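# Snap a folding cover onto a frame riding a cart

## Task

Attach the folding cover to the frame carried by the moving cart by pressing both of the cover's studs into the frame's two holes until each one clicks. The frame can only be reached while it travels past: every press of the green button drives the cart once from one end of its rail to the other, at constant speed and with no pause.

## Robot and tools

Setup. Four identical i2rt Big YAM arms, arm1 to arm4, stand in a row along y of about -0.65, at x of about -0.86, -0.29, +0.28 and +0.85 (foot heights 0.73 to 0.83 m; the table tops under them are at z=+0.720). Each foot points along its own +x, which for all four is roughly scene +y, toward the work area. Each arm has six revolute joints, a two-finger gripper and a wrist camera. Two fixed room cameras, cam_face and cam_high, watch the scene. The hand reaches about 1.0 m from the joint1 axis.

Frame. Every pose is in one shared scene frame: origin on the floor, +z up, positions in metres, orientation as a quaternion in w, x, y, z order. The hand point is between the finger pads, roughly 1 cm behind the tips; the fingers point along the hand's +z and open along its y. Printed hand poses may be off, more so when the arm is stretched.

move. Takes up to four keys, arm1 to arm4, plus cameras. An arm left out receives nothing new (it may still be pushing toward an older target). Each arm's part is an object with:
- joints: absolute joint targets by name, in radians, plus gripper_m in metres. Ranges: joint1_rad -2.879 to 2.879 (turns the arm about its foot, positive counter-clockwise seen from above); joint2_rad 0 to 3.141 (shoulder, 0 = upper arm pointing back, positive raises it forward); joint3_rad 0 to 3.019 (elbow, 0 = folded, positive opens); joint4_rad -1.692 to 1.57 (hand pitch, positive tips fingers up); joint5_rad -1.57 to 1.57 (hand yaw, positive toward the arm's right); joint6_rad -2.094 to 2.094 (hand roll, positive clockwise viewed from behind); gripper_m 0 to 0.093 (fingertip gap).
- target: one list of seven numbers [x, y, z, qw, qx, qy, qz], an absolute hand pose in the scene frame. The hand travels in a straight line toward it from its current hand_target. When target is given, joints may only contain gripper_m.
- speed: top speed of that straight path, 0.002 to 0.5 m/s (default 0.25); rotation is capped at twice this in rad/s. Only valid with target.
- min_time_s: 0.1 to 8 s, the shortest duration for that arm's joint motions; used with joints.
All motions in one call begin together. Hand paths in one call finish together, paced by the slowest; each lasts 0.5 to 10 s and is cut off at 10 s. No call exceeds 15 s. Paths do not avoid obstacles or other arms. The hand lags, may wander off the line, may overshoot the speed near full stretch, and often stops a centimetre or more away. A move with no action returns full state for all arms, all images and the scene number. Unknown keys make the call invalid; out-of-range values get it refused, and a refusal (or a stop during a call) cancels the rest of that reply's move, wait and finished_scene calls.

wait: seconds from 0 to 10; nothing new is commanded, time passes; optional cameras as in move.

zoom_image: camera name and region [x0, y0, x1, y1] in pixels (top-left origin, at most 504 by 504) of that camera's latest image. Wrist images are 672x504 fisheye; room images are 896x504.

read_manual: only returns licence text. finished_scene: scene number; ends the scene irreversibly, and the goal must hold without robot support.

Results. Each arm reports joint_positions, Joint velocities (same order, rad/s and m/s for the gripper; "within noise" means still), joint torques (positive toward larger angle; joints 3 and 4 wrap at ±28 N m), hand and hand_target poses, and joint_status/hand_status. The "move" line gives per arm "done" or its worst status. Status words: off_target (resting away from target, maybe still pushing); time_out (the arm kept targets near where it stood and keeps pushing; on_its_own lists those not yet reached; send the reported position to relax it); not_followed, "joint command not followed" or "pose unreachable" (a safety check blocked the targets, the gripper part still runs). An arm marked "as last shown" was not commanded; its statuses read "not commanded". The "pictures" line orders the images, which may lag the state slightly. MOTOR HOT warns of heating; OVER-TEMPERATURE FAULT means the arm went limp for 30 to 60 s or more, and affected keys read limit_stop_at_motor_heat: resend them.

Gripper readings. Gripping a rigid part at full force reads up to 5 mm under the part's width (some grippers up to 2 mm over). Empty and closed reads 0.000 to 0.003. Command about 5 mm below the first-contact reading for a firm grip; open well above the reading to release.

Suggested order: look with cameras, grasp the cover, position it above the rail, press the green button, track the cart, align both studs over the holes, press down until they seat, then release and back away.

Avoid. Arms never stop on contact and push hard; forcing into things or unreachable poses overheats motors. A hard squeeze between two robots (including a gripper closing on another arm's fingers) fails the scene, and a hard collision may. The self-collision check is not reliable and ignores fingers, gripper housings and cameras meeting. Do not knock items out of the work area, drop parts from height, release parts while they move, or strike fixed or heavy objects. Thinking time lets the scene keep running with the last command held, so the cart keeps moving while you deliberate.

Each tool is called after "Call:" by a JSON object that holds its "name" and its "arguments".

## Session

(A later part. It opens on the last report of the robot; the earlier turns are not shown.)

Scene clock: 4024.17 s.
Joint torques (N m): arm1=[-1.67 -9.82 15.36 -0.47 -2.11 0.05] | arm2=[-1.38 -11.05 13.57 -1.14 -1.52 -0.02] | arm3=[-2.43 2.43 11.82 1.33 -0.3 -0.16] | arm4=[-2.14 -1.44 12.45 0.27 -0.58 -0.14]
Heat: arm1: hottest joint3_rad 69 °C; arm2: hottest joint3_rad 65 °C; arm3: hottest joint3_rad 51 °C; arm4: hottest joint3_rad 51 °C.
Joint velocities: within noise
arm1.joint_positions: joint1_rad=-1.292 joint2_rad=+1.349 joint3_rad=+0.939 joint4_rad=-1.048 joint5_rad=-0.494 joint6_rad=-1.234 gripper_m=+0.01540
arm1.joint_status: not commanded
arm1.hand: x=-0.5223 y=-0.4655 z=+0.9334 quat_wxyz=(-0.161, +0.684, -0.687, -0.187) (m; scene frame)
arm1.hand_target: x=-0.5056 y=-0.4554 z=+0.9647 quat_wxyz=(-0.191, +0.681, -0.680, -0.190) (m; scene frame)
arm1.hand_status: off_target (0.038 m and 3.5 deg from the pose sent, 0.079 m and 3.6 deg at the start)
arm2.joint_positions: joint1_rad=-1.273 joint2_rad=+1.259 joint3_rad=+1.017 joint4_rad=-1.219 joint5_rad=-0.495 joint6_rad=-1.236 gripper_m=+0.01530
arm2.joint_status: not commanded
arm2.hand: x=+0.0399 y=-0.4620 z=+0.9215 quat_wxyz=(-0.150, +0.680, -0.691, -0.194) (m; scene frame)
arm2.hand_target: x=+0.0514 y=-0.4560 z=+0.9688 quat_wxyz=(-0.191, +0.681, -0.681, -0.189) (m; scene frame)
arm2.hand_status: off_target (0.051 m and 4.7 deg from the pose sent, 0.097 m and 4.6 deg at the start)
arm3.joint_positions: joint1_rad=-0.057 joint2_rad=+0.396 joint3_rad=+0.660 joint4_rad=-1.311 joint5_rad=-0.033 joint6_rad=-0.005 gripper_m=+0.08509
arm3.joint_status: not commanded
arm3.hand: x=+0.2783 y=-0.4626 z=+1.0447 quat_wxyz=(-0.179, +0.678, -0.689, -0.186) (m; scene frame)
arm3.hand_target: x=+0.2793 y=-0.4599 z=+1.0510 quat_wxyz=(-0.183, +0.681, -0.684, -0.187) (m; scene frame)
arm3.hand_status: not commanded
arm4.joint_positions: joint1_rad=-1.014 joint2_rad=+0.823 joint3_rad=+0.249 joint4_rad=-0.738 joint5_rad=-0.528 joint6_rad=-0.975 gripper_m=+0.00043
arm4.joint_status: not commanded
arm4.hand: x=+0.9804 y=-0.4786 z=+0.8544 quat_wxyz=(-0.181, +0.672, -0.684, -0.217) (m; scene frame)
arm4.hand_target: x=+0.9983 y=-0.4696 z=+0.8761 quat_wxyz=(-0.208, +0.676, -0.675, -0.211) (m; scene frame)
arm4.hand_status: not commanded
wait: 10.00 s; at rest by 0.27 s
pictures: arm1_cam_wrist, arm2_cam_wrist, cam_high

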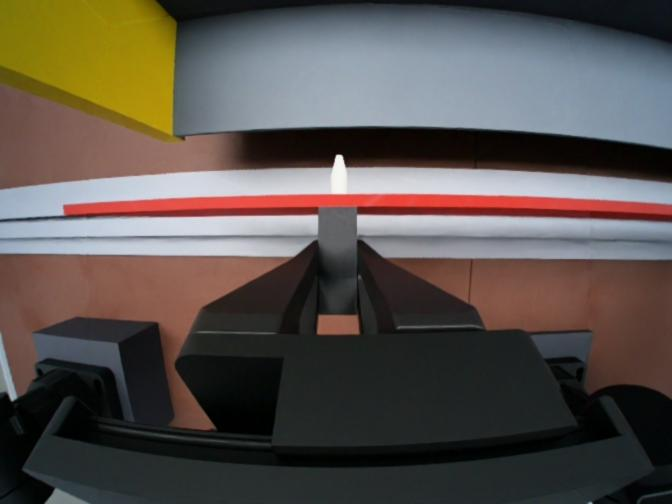

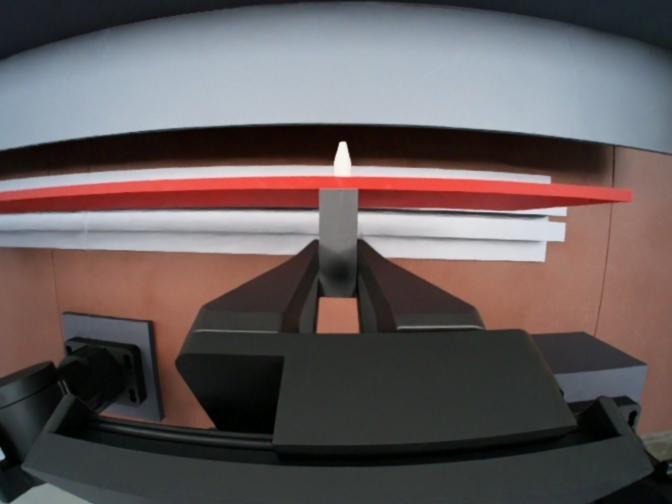

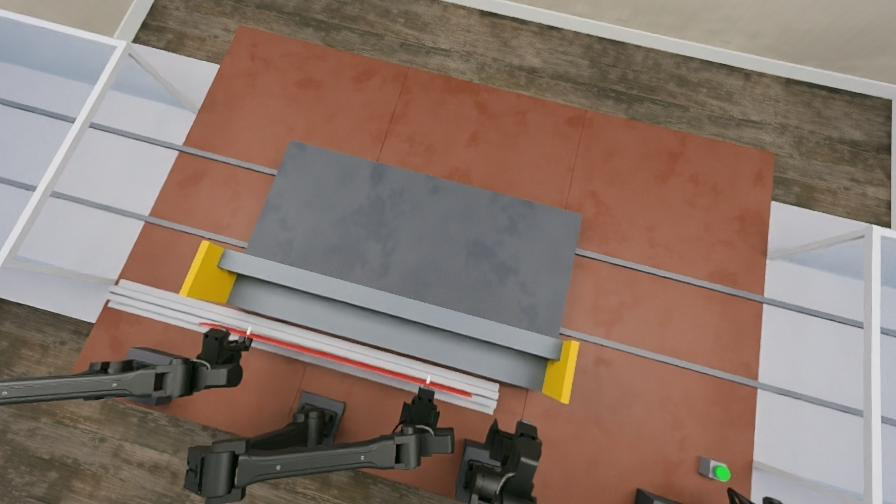

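Call:
{"name": "wait", "arguments": {"seconds": 0.2, "cameras": ["arm1_cam_wrist","arm2_cam_wrist","cam_high"]}}

Scene clock: 4054.20 s.
Joint torques (N m): arm1=[-1.9 -9.88 15.25 -0.46 -2.1 0.09] | arm2=[-1.44 -11.05 13.59 -1.14 -1.53 -0.02] | arm3=[-2.32 2.43 11.77 1.26 -0.3 -0.15] | arm4=[-2.2 -1.38 12.46 0.27 -0.59 -0.13]
Heat: arm1: hottest joint3_rad 70 °C; arm2: hottest joint3_rad 65 °C; arm3: hottest joint3_rad 51 °C; arm4: hottest joint3_rad 51 °C.
Joint velocities: within noise
arm1.joint_positions: joint1_rad=-1.292 joint2_rad=+1.349 joint3_rad=+0.939 joint4_rad=-1.048 joint5_rad=-0.494 joint6_rad=-1.234 gripper_m=+0.01540
arm1.joint_status: not commanded
arm1.hand: x=-0.5223 y=-0.4655 z=+0.9334 quat_wxyz=(-0.161, +0.684, -0.687, -0.187) (m; scene frame)
arm1.hand_target: x=-0.5056 y=-0.4554 z=+0.9647 quat_wxyz=(-0.191, +0.681, -0.680, -0.190) (m; scene frame)
arm1.hand_status: off_target (0.038 m and 3.5 deg from the pose sent, 0.079 m and 3.6 deg at the start)
arm2.joint_positions: joint1_rad=-1.273 joint2_rad=+1.259 joint3_rad=+1.017 joint4_rad=-1.219 joint5_rad=-0.495 joint6_rad=-1.236 gripper_m=+0.01530
arm2.joint_status: not commanded
arm2.hand: x=+0.0399 y=-0.4620 z=+0.9215 quat_wxyz=(-0.150, +0.680, -0.691, -0.194) (m; scene frame)
arm2.hand_target: x=+0.0514 y=-0.4560 z=+0.9688 quat_wxyz=(-0.191, +0.681, -0.681, -0.189) (m; scene frame)
arm2.hand_status: off_target (0.051 m and 4.7 deg from the pose sent, 0.097 m and 4.6 deg at the start)
arm3.joint_positions: joint1_rad=-0.057 joint2_rad=+0.396 joint3_rad=+0.660 joint4_rad=-1.311 joint5_rad=-0.033 joint6_rad=-0.005 gripper_m=+0.08509
arm3.joint_status: not commanded
arm3.hand: x=+0.2783 y=-0.4626 z=+1.0447 quat_wxyz=(-0.179, +0.678, -0.689, -0.186) (m; scene frame)
arm3.hand_target: x=+0.2793 y=-0.4599 z=+1.0510 quat_wxyz=(-0.183, +0.681, -0.684, -0.187) (m; scene frame)
arm3.hand_status: not commanded
arm4.joint_positions: joint1_rad=-1.014 joint2_rad=+0.823 joint3_rad=+0.249 joint4_rad=-0.738 joint5_rad=-0.528 joint6_rad=-0.975 gripper_m=+0.00043
arm4.joint_status: not commanded
arm4.hand: x=+0.9804 y=-0.4786 z=+0.8544 quat_wxyz=(-0.181, +0.672, -0.684, -0.217) (m; scene frame)
arm4.hand_target: x=+0.9983 y=-0.4696 z=+0.8761 quat_wxyz=(-0.208, +0.676, -0.675, -0.211) (m; scene frame)
arm4.hand_status: not commanded
wait: 0.20 s; at rest from the start
pictures: arm1_cam_wrist, arm2_cam_wrist, cam_high

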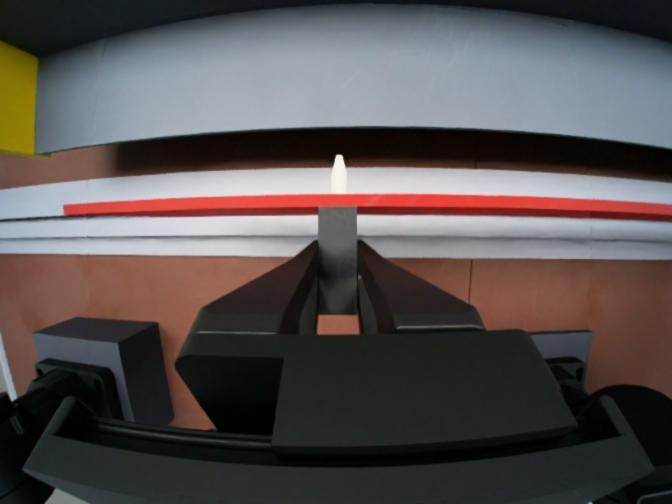

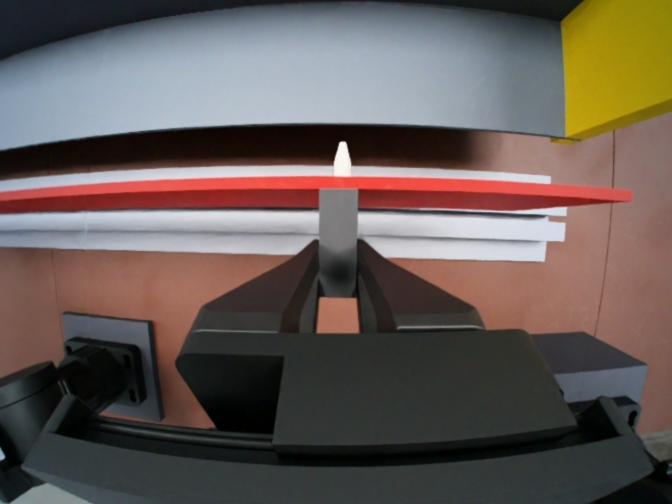

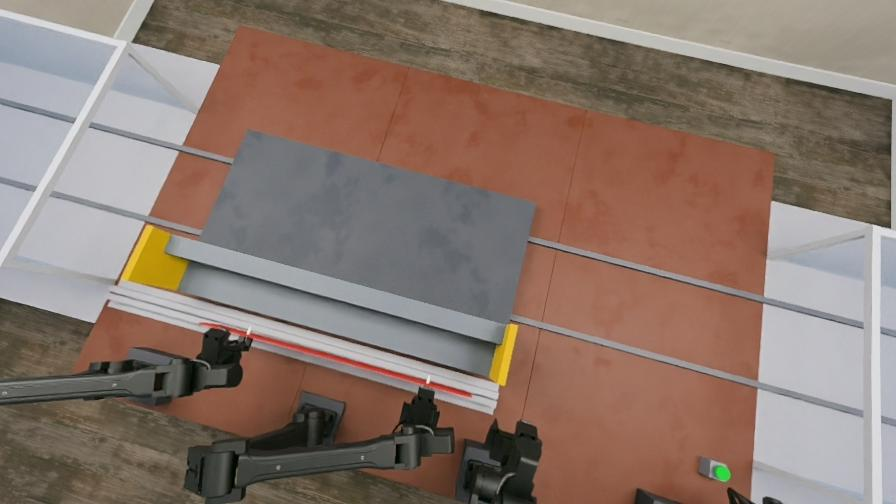

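Call:
{"name": "move", "arguments": {"arm1": {"target":[-0.625,-0.40,0.985,-0.19,0.681,-0.681,-0.19],"speed":0.04}, "arm2": {"target":[-0.067,-0.40,0.985,-0.19,0.681,-0.681,-0.19],"speed":0.04}, "cameras": ["arm1_cam_wrist","arm2_cam_wrist","cam_face"]}}

Scene clock: 4066.53 s.
Joint torques (N m): arm1=[-0.38 -8.23 11.19 2.06 -1.16 0.2] | arm2=[0.32 -8 9.85 0.94 -1.2 0.15] | arm3=[-2.32 2.26 11.86 1.24 -0.29 -0.15] | arm4=[-2.14 -1.32 12.49 0.27 -0.58 -0.13]
Heat: arm1: hottest joint3_rad 69 °C; arm2: hottest joint3_rad 65 °C; arm3: hottest joint3_rad 51 °C; arm4: hottest joint3_rad 51 °C.
move: arm1 off_target; arm2 off_target
Joint velocities: within noise
arm1.joint_positions: joint1_rad=-0.998 joint2_rad=+1.079 joint3_rad=+0.826 joint4_rad=-1.049 joint5_rad=-0.433 joint6_rad=-0.909 gripper_m=+0.01540
arm1.joint_status: not commanded
arm1.hand: x=-0.6262 y=-0.4089 z=+0.9718 quat_wxyz=(-0.164, +0.684, -0.687, -0.183) (m; scene frame)
arm1.hand_target: x=-0.6242 y=-0.4006 z=+0.9846 quat_wxyz=(-0.189, +0.681, -0.682, -0.188) (m; scene frame)
arm1.hand_status: off_target (0.016 m and 3.2 deg from the pose sent, 0.132 m and 3.5 deg at the start)
arm2.joint_positions: joint1_rad=-0.963 joint2_rad=+0.993 joint3_rad=+0.915 joint4_rad=-1.210 joint5_rad=-0.414 joint6_rad=-0.896 gripper_m=+0.01530
arm2.joint_status: not commanded
arm2.hand: x=-0.0641 y=-0.4087 z=+0.9582 quat_wxyz=(-0.157, +0.681, -0.692, -0.182) (m; scene frame)
arm2.hand_target: x=-0.0678 y=-0.4008 z=+0.9836 quat_wxyz=(-0.186, +0.681, -0.682, -0.191) (m; scene frame)
arm2.hand_status: off_target (0.028 m and 4.0 deg from the pose sent, 0.139 m and 4.7 deg at the start)
arm3, arm4: as last shown
pictures: arm1_cam_wrist, arm2_cam_wrist, cam_face

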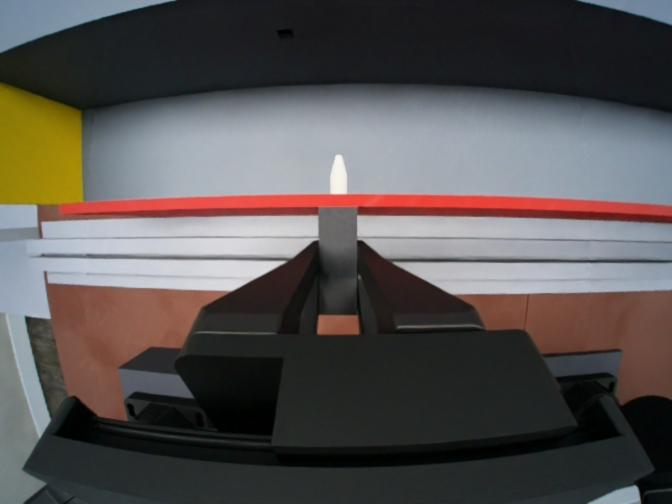

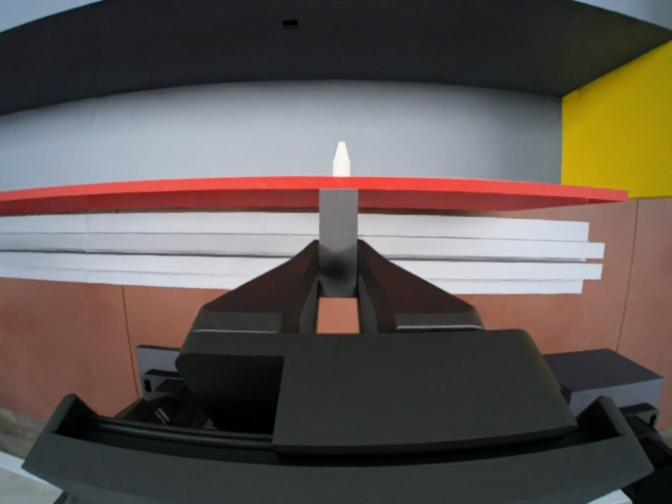

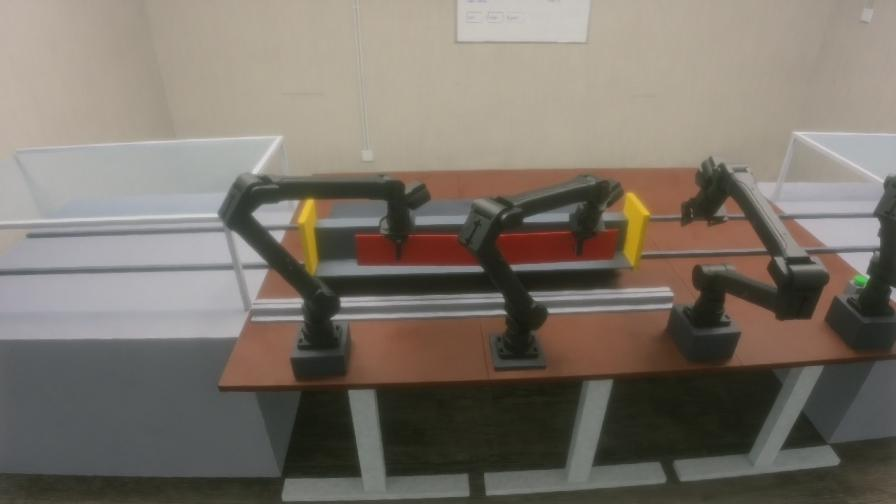

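Call:
{"name": "move", "arguments": {"arm1": {"target":[-0.735,-0.355,0.948,-0.19,0.681,-0.681,-0.19],"speed":0.035}, "arm2": {"target":[-0.178,-0.355,0.948,-0.19,0.681,-0.681,-0.19],"speed":0.035}, "cameras": ["arm1_cam_wrist","arm2_cam_wrist","cam_face"]}}

Scene clock: 4077.83 s.
Joint torques (N m): arm1=[-2.02 -5.42 11.47 2.67 -0.65 0.09] | arm2=[0.62 -5.89 9.94 2.19 -0.84 0.08] | arm3=[-2.26 2.32 11.85 1.29 -0.3 -0.15] | arm4=[-2.32 -1.26 12.49 0.25 -0.6 -0.13]
Heat: arm1: hottest joint3_rad 66 °C; arm2: hottest joint3_rad 64 °C; arm3: hottest joint3_rad 51 °C; arm4: hottest joint3_rad 51 °C.
move: arm1 off_target; arm2 off_target
Joint velocities: within noise
arm1.joint_positions: joint1_rad=-0.565 joint2_rad=+0.930 joint3_rad=+0.634 joint4_rad=-0.858 joint5_rad=-0.272 joint6_rad=-0.483 gripper_m=+0.01540
arm1.joint_status: not commanded
arm1.hand: x=-0.7396 y=-0.3645 z=+0.9354 quat_wxyz=(-0.164, +0.686, -0.686, -0.176) (m; scene frame)
arm1.hand_target: x=-0.7366 y=-0.3546 z=+0.9482 quat_wxyz=(-0.189, +0.683, -0.680, -0.189) (m; scene frame)
arm1.hand_status: off_target (0.016 m and 3.5 deg from the pose sent, 0.124 m and 3.2 deg at the start)
arm2.joint_positions: joint1_rad=-0.503 joint2_rad=+0.835 joint3_rad=+0.732 joint4_rad=-1.038 joint5_rad=-0.219 joint6_rad=-0.448 gripper_m=+0.01530
arm2.joint_status: not commanded
arm2.hand: x=-0.1738 y=-0.3666 z=+0.9242 quat_wxyz=(-0.161, +0.683, -0.693, -0.167) (m; scene frame)
arm2.hand_target: x=-0.1773 y=-0.3557 z=+0.9483 quat_wxyz=(-0.191, +0.682, -0.680, -0.187) (m; scene frame)
arm2.hand_status: off_target (0.027 m and 4.5 deg from the pose sent, 0.126 m and 4.0 deg at the start)
arm3, arm4: as last shown
pictures: arm1_cam_wrist, arm2_cam_wrist, cam_face

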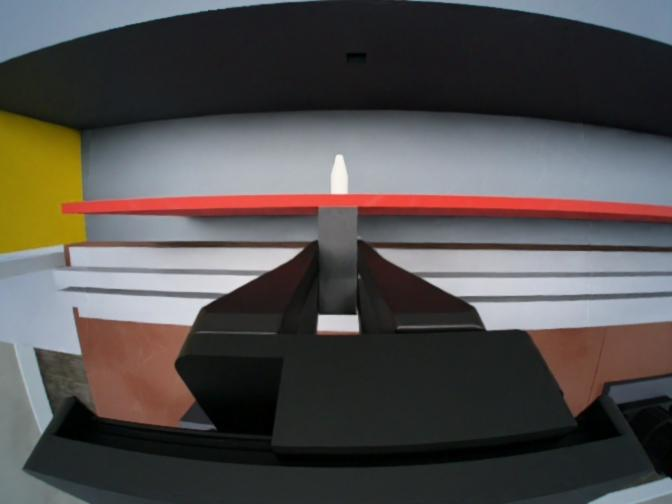

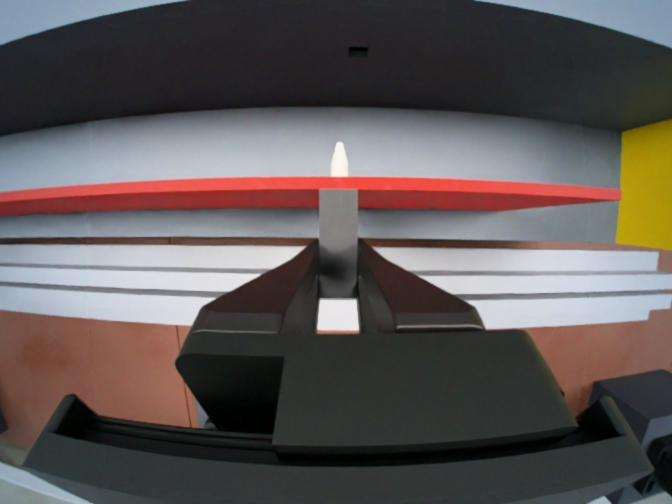

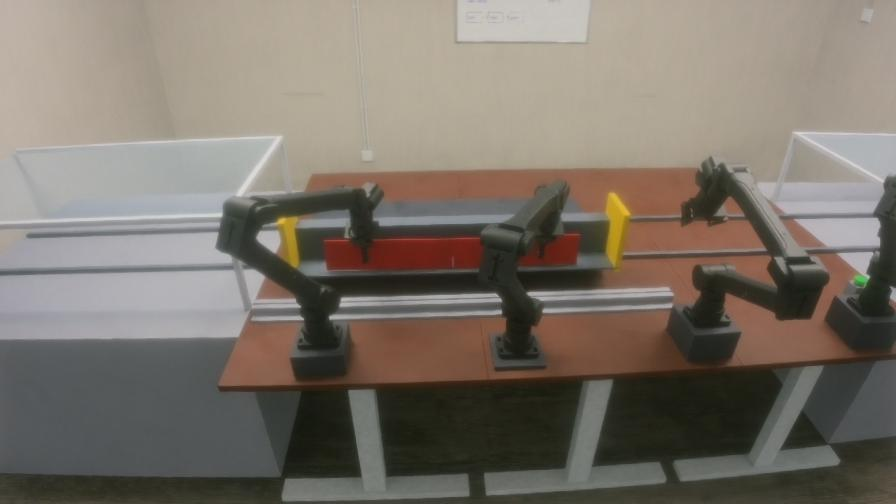

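Call:
{"name": "move", "arguments": {"arm1": {"target":[-0.808,-0.275,0.930,-0.19,0.681,-0.681,-0.19],"speed":0.035}, "arm2": {"target":[-0.251,-0.275,0.931,-0.19,0.681,-0.681,-0.19],"speed":0.035}, "cameras": ["arm1_cam_wrist","arm2_cam_wrist"]}}

Call:
{"name": "move", "arguments": {"arm1": {"target":[-0.838,-0.225,0.927,-0.19,0.681,-0.681,-0.19],"speed":0.007}, "arm2": {"target":[-0.281,-0.225,0.928,-0.19,0.681,-0.681,-0.19],"speed":0.007}, "cameras": ["arm1_cam_wrist","arm2_cam_wrist","cam_face"]}}

Scene clock: 4091.27 s.
Joint torques (N m): arm1=[2.61 -1.08 14.64 4.04 -0.42 0.35] | arm2=[4.42 -0.5 12.16 3.77 -1.16 0.41] | arm3=[-2.43 2.43 11.86 1.26 -0.29 -0.15] | arm4=[-2.2 -1.49 12.49 0.28 -0.59 -0.14]
Heat: arm1: hottest joint3_rad 63 °C; arm2: hottest joint3_rad 64 °C; arm3: hottest joint3_rad 51 °C; arm4: hottest joint3_rad 51 °C.
move: arm1 off_target; arm2 off_target
Joint velocities: within noise
arm1.joint_positions: joint1_rad=-0.260 joint2_rad=+0.992 joint3_rad=+0.637 joint4_rad=-0.704 joint5_rad=-0.099 joint6_rad=-0.205 gripper_m=+0.01540
arm1.joint_status: not commanded
arm1.hand: x=-0.7953 y=-0.3118 z=+0.9286 quat_wxyz=(-0.190, +0.682, -0.685, -0.169) (m; scene frame)
arm1.hand_target: x=-0.8050 y=-0.2804 z=+0.9339 quat_wxyz=(-0.195, +0.680, -0.680, -0.189) (m; scene frame)
arm1.hand_status: off_target (0.039 m and 2.5 deg from the pose sent, 0.113 m and 3.5 deg at the start)
arm2.joint_positions: joint1_rad=-0.185 joint2_rad=+0.897 joint3_rad=+0.734 joint4_rad=-0.902 joint5_rad=-0.023 joint6_rad=-0.158 gripper_m=+0.01543
arm2.joint_status: not commanded
arm2.hand: x=-0.2269 y=-0.3164 z=+0.9184 quat_wxyz=(-0.190, +0.676, -0.696, -0.153) (m; scene frame)
arm2.hand_target: x=-0.2503 y=-0.2814 z=+0.9342 quat_wxyz=(-0.193, +0.681, -0.680, -0.191) (m; scene frame)
arm2.hand_status: off_target (0.050 m and 4.6 deg from the pose sent, 0.120 m and 4.5 deg at the start)
arm3, arm4: as last shown
pictures: arm1_cam_wrist, arm2_cam_wrist

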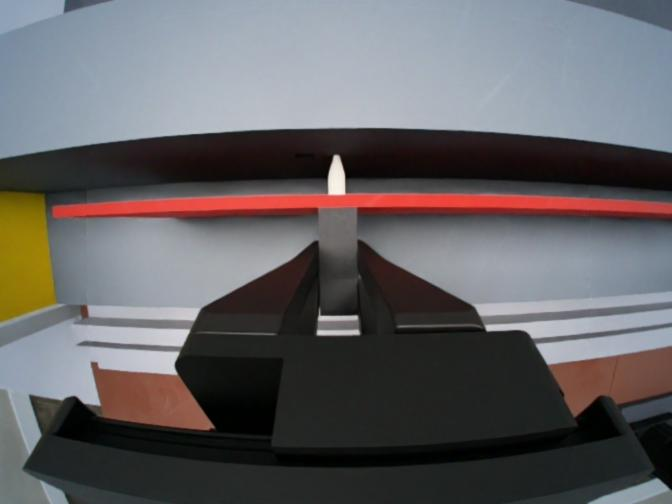

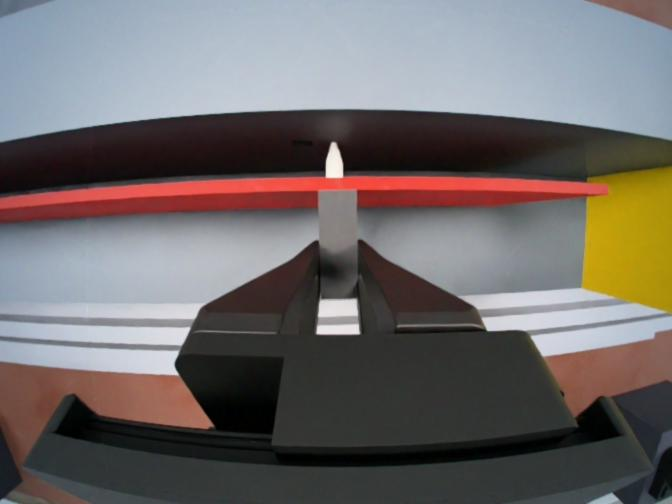

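Scene clock: 4101.00 s.
Joint torques (N m): arm1=[-2.26 3.66 17.92 7.91 0.3 -0.09] | arm2=[-0.56 5.6 15.19 8.1 -0.25 -0.13] | arm3=[-2.32 2.49 11.85 1.26 -0.3 -0.17] | arm4=[-2.2 -1.44 12.45 0.25 -0.59 -0.13]
Heat: arm1: hottest joint3_rad 64 °C; arm2: hottest joint3_rad 65 °C; arm3: hottest joint3_rad 51 °C; arm4: hottest joint3_rad 51 °C.
move: arm1 off_target; arm2 off_target
Joint velocities: within noise
arm1.joint_positions: joint1_rad=-0.084 joint2_rad=+1.010 joint3_rad=+0.668 joint4_rad=-0.772 joint5_rad=-0.066 joint6_rad=-0.047 gripper_m=+0.01540
arm1.joint_status: not commanded
arm1.hand: x=-0.8515 y=-0.3095 z=+0.9283 quat_wxyz=(-0.149, +0.690, -0.688, -0.169) (m; scene frame)
arm1.hand_target: x=-0.8426 y=-0.2444 z=+0.9345 quat_wxyz=(-0.187, +0.682, -0.680, -0.193) (m; scene frame)
arm1.hand_status: off_target (0.086 m and 5.5 deg from the pose sent, 0.097 m and 2.5 deg at the start)
arm2.joint_positions: joint1_rad=-0.004 joint2_rad=+0.921 joint3_rad=+0.761 joint4_rad=-0.957 joint5_rad=+0.011 joint6_rad=+0.002 gripper_m=+0.01543
arm2.joint_status: not commanded
arm2.hand: x=-0.2814 y=-0.3140 z=+0.9186 quat_wxyz=(-0.155, +0.684, -0.695, -0.155) (m; scene frame)
arm2.hand_target: x=-0.2834 y=-0.2444 z=+0.9327 quat_wxyz=(-0.189, +0.681, -0.681, -0.191) (m; scene frame)
arm2.hand_status: off_target (0.090 m and 5.9 deg from the pose sent, 0.107 m and 4.6 deg at the start)
arm3, arm4: as last shown
pictures: arm1_cam_wrist, arm2_cam_wrist, cam_face

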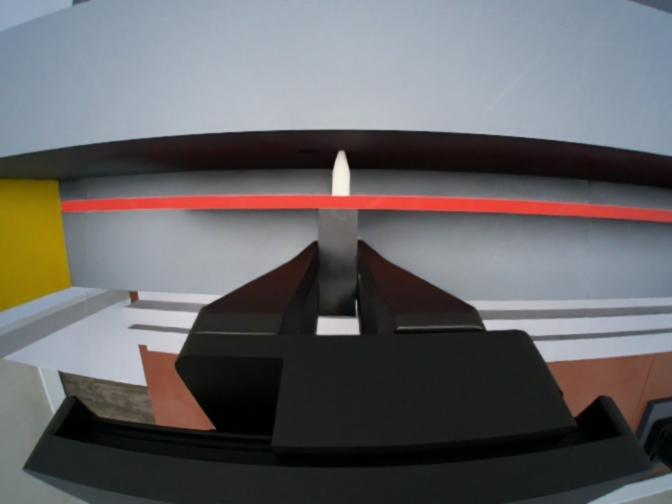

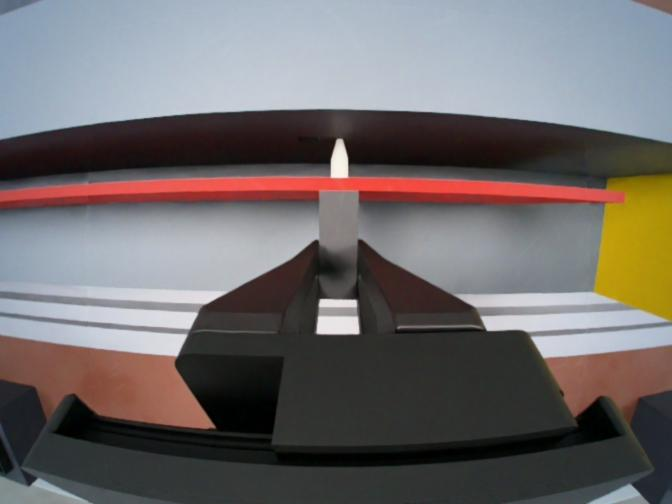

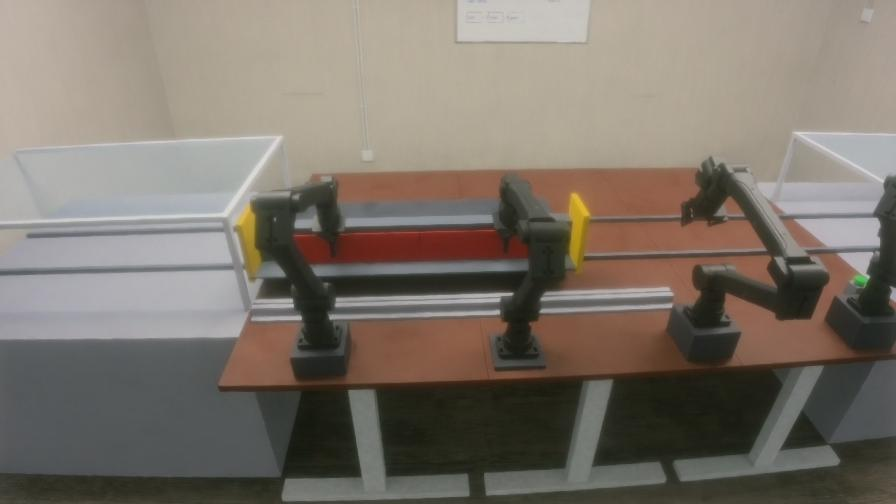

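Call:
{"name": "move", "arguments": {"arm1": {"target":[-0.943,-0.315,0.921,-0.19,0.681,-0.681,-0.19],"speed":0.04}, "arm2": {"target":[-0.386,-0.315,0.920,-0.19,0.681,-0.681,-0.19],"speed":0.04}, "cameras": ["arm1_cam_wrist","arm2_cam_wrist"]}}

Call:
{"name": "move", "arguments": {"arm1": {"target":[-0.973,-0.225,0.918,-0.19,0.681,-0.681,-0.19],"speed":0.014}, "arm2": {"target":[-0.416,-0.225,0.917,-0.19,0.681,-0.681,-0.19],"speed":0.014}, "cameras": ["arm1_cam_wrist","arm2_cam_wrist"]}}

Scene clock: 4110.70 s.
Joint torques (N m): arm1=[0.03 -6.07 9.37 1.88 0.12 0.11] | arm2=[2.73 -3.66 8.32 2.69 -0.69 0.22] | arm3=[-2.43 2.37 11.86 1.28 -0.31 -0.16] | arm4=[-2.2 -1.32 12.46 0.24 -0.59 -0.13]
Heat: arm1: hottest joint3_rad 65 °C; arm2: hottest joint3_rad 66 °C; arm3: hottest joint3_rad 51 °C; arm4: hottest joint3_rad 51 °C.
move: arm1 off_target; arm2 off_target
Joint velocities: within noise
arm1.joint_positions: joint1_rad=+0.248 joint2_rad=+0.993 joint3_rad=+0.627 joint4_rad=-0.667 joint5_rad=+0.155 joint6_rad=+0.240 gripper_m=+0.01543
arm1.joint_status: not commanded
arm1.hand: x=-0.9299 y=-0.3079 z=+0.9269 quat_wxyz=(-0.200, +0.677, -0.684, -0.184) (m; scene frame)
arm1.hand_target: x=-0.9379 y=-0.3138 z=+0.9189 quat_wxyz=(-0.193, +0.681, -0.682, -0.184) (m; scene frame)
arm1.hand_status: off_target (0.016 m and 1.4 deg from the pose sent, 0.092 m and 5.5 deg at the start)
arm2.joint_positions: joint1_rad=+0.341 joint2_rad=+0.917 joint3_rad=+0.727 joint4_rad=-0.894 joint5_rad=+0.237 joint6_rad=+0.298 gripper_m=+0.01547
arm2.joint_status: not commanded
arm2.hand: x=-0.3582 y=-0.3175 z=+0.9159 quat_wxyz=(-0.202, +0.675, -0.691, -0.163) (m; scene frame)
arm2.hand_target: x=-0.3820 y=-0.3145 z=+0.9180 quat_wxyz=(-0.191, +0.682, -0.681, -0.186) (m; scene frame)
arm2.hand_status: off_target (0.028 m and 3.7 deg from the pose sent, 0.105 m and 5.9 deg at the start)
arm3, arm4: as last shown
pictures: arm1_cam_wrist, arm2_cam_wrist

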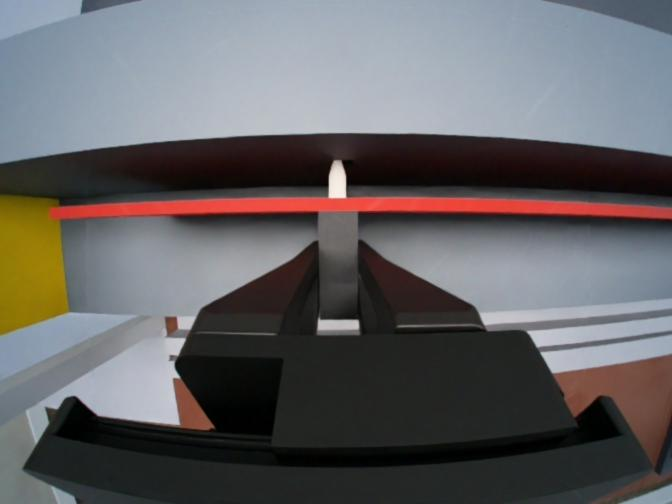

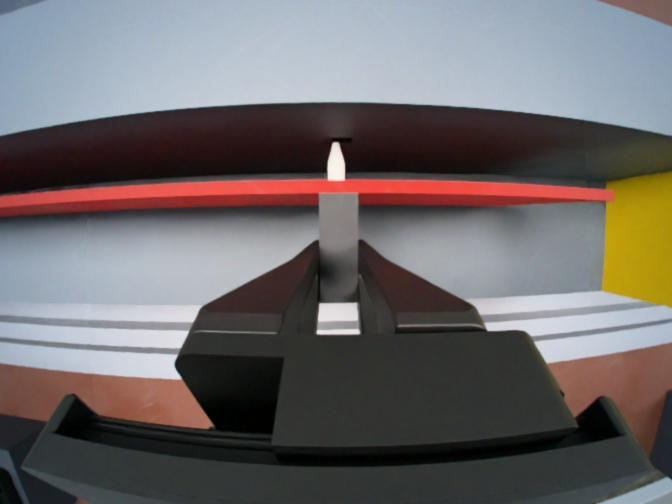

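Scene clock: 4118.03 s.
Joint torques (N m): arm1=[-2.9 1.96 16.65 5.52 0.24 -0.25] | arm2=[-1.32 2.67 13.61 6.39 -0.13 -0.24] | arm3=[-2.37 2.43 11.85 1.32 -0.28 -0.15] | arm4=[-2.08 -1.38 12.46 0.27 -0.59 -0.13]
Heat: arm1: hottest joint3_rad 64 °C; arm2: hottest joint3_rad 66 °C; arm3: hottest joint3_rad 51 °C; arm4: hottest joint3_rad 51 °C.
move: arm1 off_target; arm2 off_target
Joint velocities: within noise
arm1.joint_positions: joint1_rad=+0.326 joint2_rad=+1.111 joint3_rad=+0.723 joint4_rad=-0.684 joint5_rad=+0.144 joint6_rad=+0.309 gripper_m=+0.01542
arm1.joint_status: not commanded
arm1.hand: x=-0.9696 y=-0.2850 z=+0.9289 quat_wxyz=(-0.173, +0.686, -0.682, -0.184) (m; scene frame)
arm1.hand_target: x=-0.9736 y=-0.2363 z=+0.9236 quat_wxyz=(-0.188, +0.681, -0.680, -0.195) (m; scene frame)
arm1.hand_status: off_target (0.061 m and 2.2 deg from the pose sent, 0.094 m and 1.4 deg at the start)
arm2.joint_positions: joint1_rad=+0.405 joint2_rad=+1.044 joint3_rad=+0.821 joint4_rad=-0.887 joint5_rad=+0.214 joint6_rad=+0.355 gripper_m=+0.01546
arm2.joint_status: not commanded
arm2.hand: x=-0.3972 y=-0.2902 z=+0.9195 quat_wxyz=(-0.177, +0.683, -0.688, -0.168) (m; scene frame)
arm2.hand_target: x=-0.4151 y=-0.2376 z=+0.9218 quat_wxyz=(-0.190, +0.681, -0.680, -0.194) (m; scene frame)
arm2.hand_status: off_target (0.068 m and 3.0 deg from the pose sent, 0.109 m and 3.7 deg at the start)
arm3, arm4: as last shown
pictures: arm1_cam_wrist, arm2_cam_wrist

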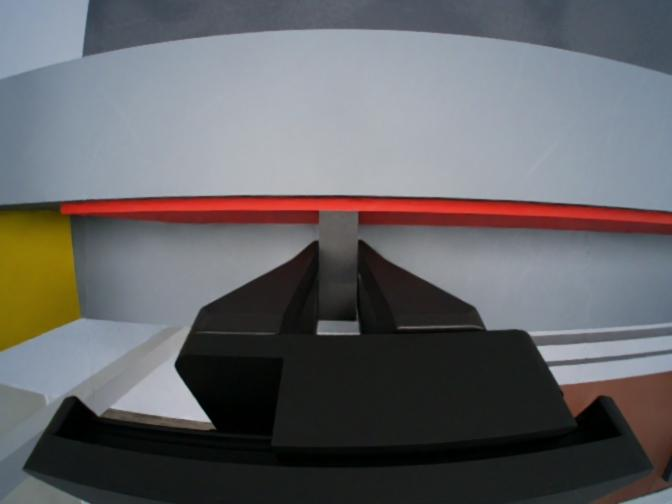

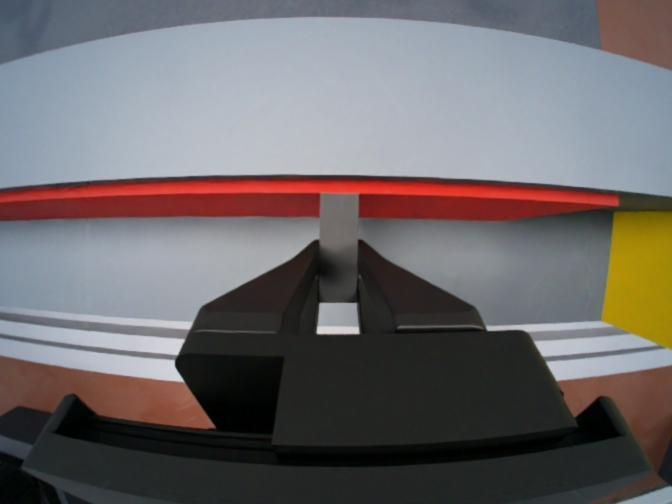

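Call:
{"name": "move", "arguments": {"arm1": {"target":[-1.012,-0.26,0.921,-0.19,0.681,-0.681,-0.19],"speed":0.05,"joints":{"gripper_m":0.07}}, "arm2": {"target":[-0.450,-0.26,0.920,-0.19,0.681,-0.681,-0.19],"speed":0.05,"joints":{"gripper_m":0.07}}}}

Call:
{"name": "move", "arguments": {"arm1": {"target":[-1.015,-0.32,1.03,-0.19,0.681,-0.681,-0.19],"speed":0.15}, "arm2": {"target":[-0.453,-0.32,1.03,-0.19,0.681,-0.681,-0.19],"speed":0.15}, "cameras": ["arm1_cam_wrist","arm2_cam_wrist","cam_face"]}}

Scene clock: 4125.57 s.
Joint torques (N m): arm1=[-0.38 -8.18 13.15 1.95 0.37 0.06] | arm2=[-0.03 -6.42 11.02 2.17 0.17 0.02] | arm3=[-2.32 2.32 11.82 1.32 -0.3 -0.15] | arm4=[-2.2 -1.38 12.48 0.28 -0.59 -0.13]
Heat: arm1: hottest joint3_rad 64 °C; arm2: hottest joint3_rad 66 °C; arm3: hottest joint3_rad 51 °C; arm4: hottest joint3_rad 51 °C.
move: arm1 off_target; arm2 off_target
Joint velocities: within noise
arm1.joint_positions: joint1_rad=+0.423 joint2_rad=+1.231 joint3_rad=+0.746 joint4_rad=-0.637 joint5_rad=+0.217 joint6_rad=+0.389 gripper_m=+0.06993
arm1.joint_status: all done
arm1.hand: x=-1.0007 y=-0.2761 z=+0.9018 quat_wxyz=(-0.180, +0.689, -0.683, -0.162) (m; scene frame)
arm1.hand_target: x=-1.0107 y=-0.2604 z=+0.9183 quat_wxyz=(-0.189, +0.682, -0.682, -0.186) (m; scene frame)
arm1.hand_status: off_target (0.028 m and 3.5 deg from the pose sent, 0.050 m and 2.2 deg at the start)
arm2.joint_positions: joint1_rad=+0.499 joint2_rad=+1.162 joint3_rad=+0.847 joint4_rad=-0.827 joint5_rad=+0.263 joint6_rad=+0.424 gripper_m=+0.06994
arm2.joint_status: all done
arm2.hand: x=-0.4355 y=-0.2753 z=+0.8974 quat_wxyz=(-0.181, +0.690, -0.683, -0.160) (m; scene frame)
arm2.hand_target: x=-0.4475 y=-0.2592 z=+0.9173 quat_wxyz=(-0.188, +0.682, -0.682, -0.187) (m; scene frame)
arm2.hand_status: off_target (0.031 m and 3.8 deg from the pose sent, 0.061 m and 3.0 deg at the start)
arm3, arm4: as last shown
pictures: none

Scene clock: 4127.27 s.
Joint torques (N m): arm1=[0.03 -6.71 16.49 0.8 0.32 0.11] | arm2=[-0.03 -6.18 12 0.83 0.22 0.08] | arm3=[-2.43 2.32 11.85 1.26 -0.3 -0.15] | arm4=[-2.08 -1.26 12.48 0.27 -0.58 -0.13]
Heat: arm1: hottest joint3_rad 64 °C; arm2: hottest joint3_rad 66 °C; arm3: hottest joint3_rad 51 °C; arm4: hottest joint3_rad 51 °C.
move: arm1 off_target; arm2 off_target
Joint velocities: within noise
arm1.joint_positions: joint1_rad=+0.516 joint2_rad=+0.992 joint3_rad=+0.847 joint4_rad=-0.993 joint5_rad=+0.265 joint6_rad=+0.467 gripper_m=+0.06993
arm1.joint_status: not commanded
arm1.hand: x=-1.0031 y=-0.3310 z=+0.9999 quat_wxyz=(-0.185, +0.691, -0.680, -0.162) (m; scene frame)
arm1.hand_target: x=-1.0133 y=-0.3193 z=+1.0302 quat_wxyz=(-0.191, +0.682, -0.680, -0.190) (m; scene frame)
arm1.hand_status: off_target (0.034 m and 3.4 deg from the pose sent, 0.136 m and 3.5 deg at the start)
arm2.joint_positions: joint1_rad=+0.624 joint2_rad=+1.009 joint3_rad=+1.017 joint4_rad=-1.169 joint5_rad=+0.322 joint6_rad=+0.537 gripper_m=+0.06994
arm2.joint_status: not commanded
arm2.hand: x=-0.4466 y=-0.3246 z=+1.0028 quat_wxyz=(-0.187, +0.689, -0.681, -0.166) (m; scene frame)
arm2.hand_target: x=-0.4533 y=-0.3198 z=+1.0300 quat_wxyz=(-0.191, +0.682, -0.680, -0.191) (m; scene frame)
arm2.hand_status: off_target (0.028 m and 3.0 deg from the pose sent, 0.141 m and 3.8 deg at the start)
arm3.joint_positions: joint1_rad=-0.057 joint2_rad=+0.396 joint3_rad=+0.660 joint4_rad=-1.311 joint5_rad=-0.033 joint6_rad=-0.005 gripper_m=+0.08509
arm3.joint_status: not commanded
arm3.hand: x=+0.2783 y=-0.4626 z=+1.0447 quat_wxyz=(-0.179, +0.678, -0.689, -0.186) (m; scene frame)
arm3.hand_target: x=+0.2793 y=-0.4599 z=+1.0510 quat_wxyz=(-0.183, +0.681, -0.684, -0.187) (m; scene frame)
arm3.hand_status: not commanded
arm4.joint_positions: joint1_rad=-1.014 joint2_rad=+0.823 joint3_rad=+0.249 joint4_rad=-0.738 joint5_rad=-0.528 joint6_rad=-0.975 gripper_m=+0.00043
arm4.joint_status: not commanded
arm4.hand: x=+0.9804 y=-0.4786 z=+0.8544 quat_wxyz=(-0.181, +0.672, -0.684, -0.217) (m; scene frame)
arm4.hand_target: x=+0.9983 y=-0.4696 z=+0.8761 quat_wxyz=(-0.208, +0.676, -0.675, -0.211) (m; scene frame)
arm4.hand_status: not commanded
pictures: arm1_cam_wrist, arm2_cam_wrist, cam_face

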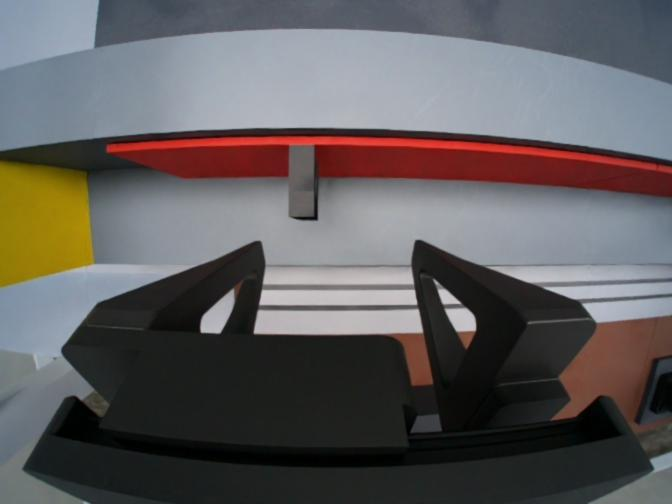

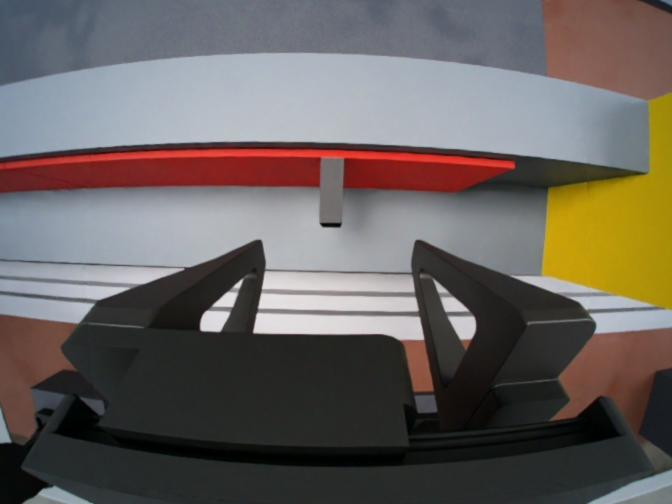

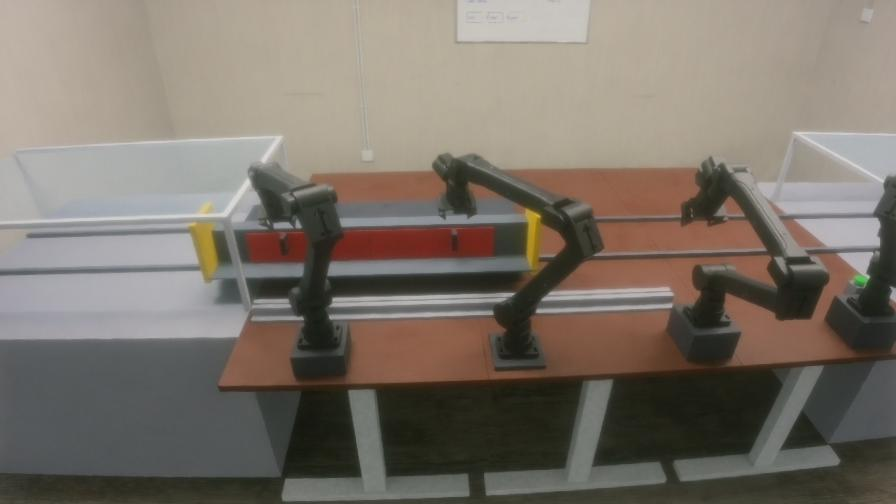

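Call:
{"name": "move", "arguments": {"arm1": {"target":[-0.92,-0.46,1.06,-0.19,0.681,-0.681,-0.19],"speed":0.2}, "arm2": {"target":[-0.40,-0.46,1.06,-0.19,0.681,-0.681,-0.19],"speed":0.2}, "cameras": ["arm1_cam_wrist","arm2_cam_wrist","cam_high"]}}

Call:
{"name": "zoom_image", "arguments": {"camera": "cam_high", "region": [60, 200, 460, 420]}}

Scene clock: 4134.17 s.
Joint torques (N m): arm1=[-1.73 -0.79 10.32 0.84 0.02 -0.1] | arm2=[-0.15 -0.56 8.29 0.7 0.32 0.08] | arm3=[-2.26 2.37 11.82 1.24 -0.28 -0.15] | arm4=[-2.14 -1.26 12.42 0.28 -0.59 -0.13]
Heat: arm1: hottest joint3_rad 63 °C; arm2: hottest joint3_rad 65 °C; arm3: hottest joint3_rad 51 °C; arm4: hottest joint3_rad 51 °C.
move: arm1 done; arm2 done
Joint velocities: within noise
arm1.joint_positions: joint1_rad=+0.484 joint2_rad=+0.481 joint3_rad=+0.800 joint4_rad=-1.365 joint5_rad=+0.244 joint6_rad=+0.452 gripper_m=+0.06993
arm1.joint_status: not commanded
arm1.hand: x=-0.9241 y=-0.4586 z=+1.0670 quat_wxyz=(-0.191, +0.676, -0.682, -0.204) (m; scene frame)
arm1.hand_target: x=-0.9216 y=-0.4609 z=+1.0620 quat_wxyz=(-0.190, +0.680, -0.681, -0.195) (m; scene frame)
arm1.hand_status: done (0.008 m and 1.7 deg from the pose sent, 0.165 m and 3.4 deg at the start)
arm2.joint_positions: joint1_rad=+0.898 joint2_rad=+0.651 joint3_rad=+0.991 joint4_rad=-1.545 joint5_rad=+0.433 joint6_rad=+0.809 gripper_m=+0.06994
arm2.joint_status: not commanded
arm2.hand: x=-0.3986 y=-0.4594 z=+1.0573 quat_wxyz=(-0.191, +0.681, -0.681, -0.192) (m; scene frame)
arm2.hand_target: x=-0.3997 y=-0.4603 z=+1.0620 quat_wxyz=(-0.191, +0.680, -0.681, -0.194) (m; scene frame)
arm2.hand_status: done (0.003 m and 0.3 deg from the pose sent, 0.154 m and 3.0 deg at the start)
arm3, arm4: as last shown
pictures: arm1_cam_wrist, arm2_cam_wrist, cam_high

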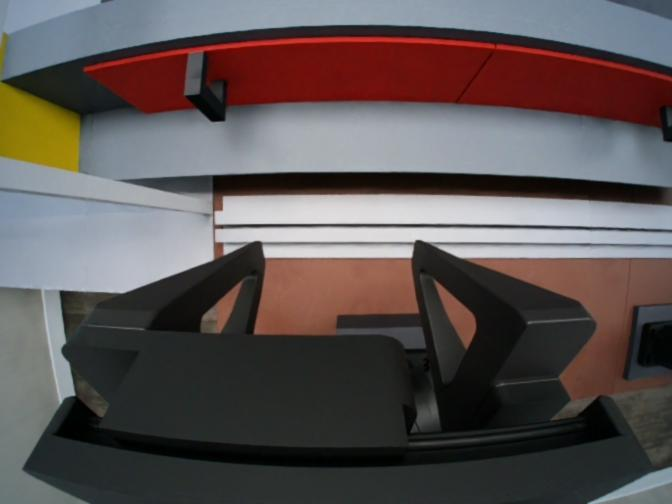

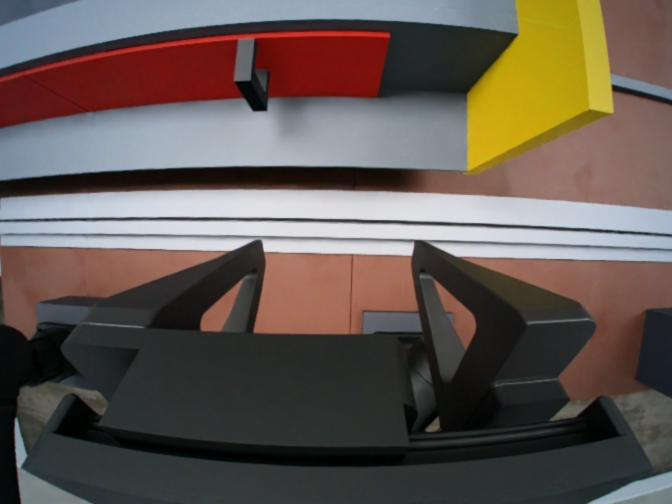

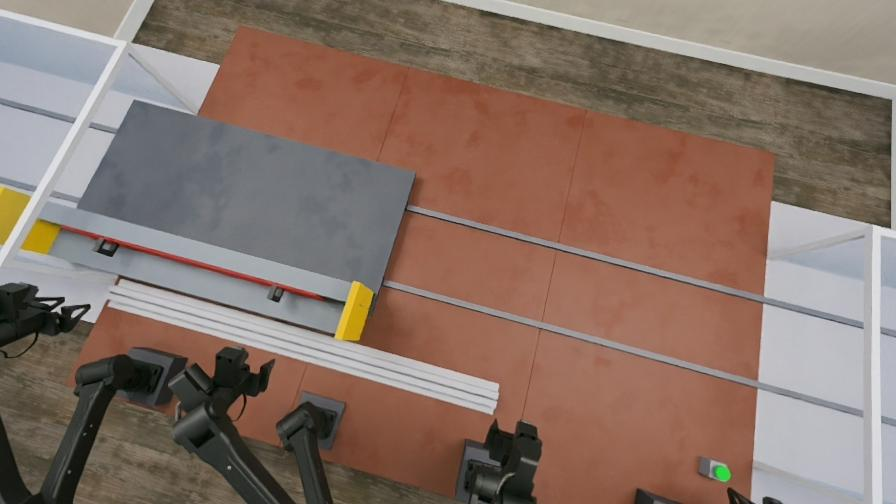

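Scaled by 1.260.

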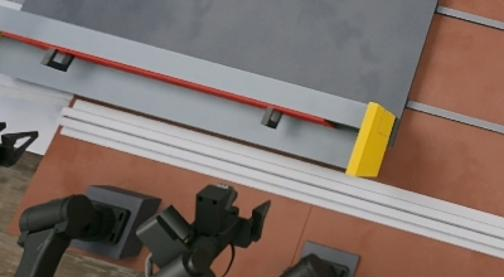

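Call:
{"name": "finished_scene", "arguments": {"scene": 1}}

The scene is finished: the task was done.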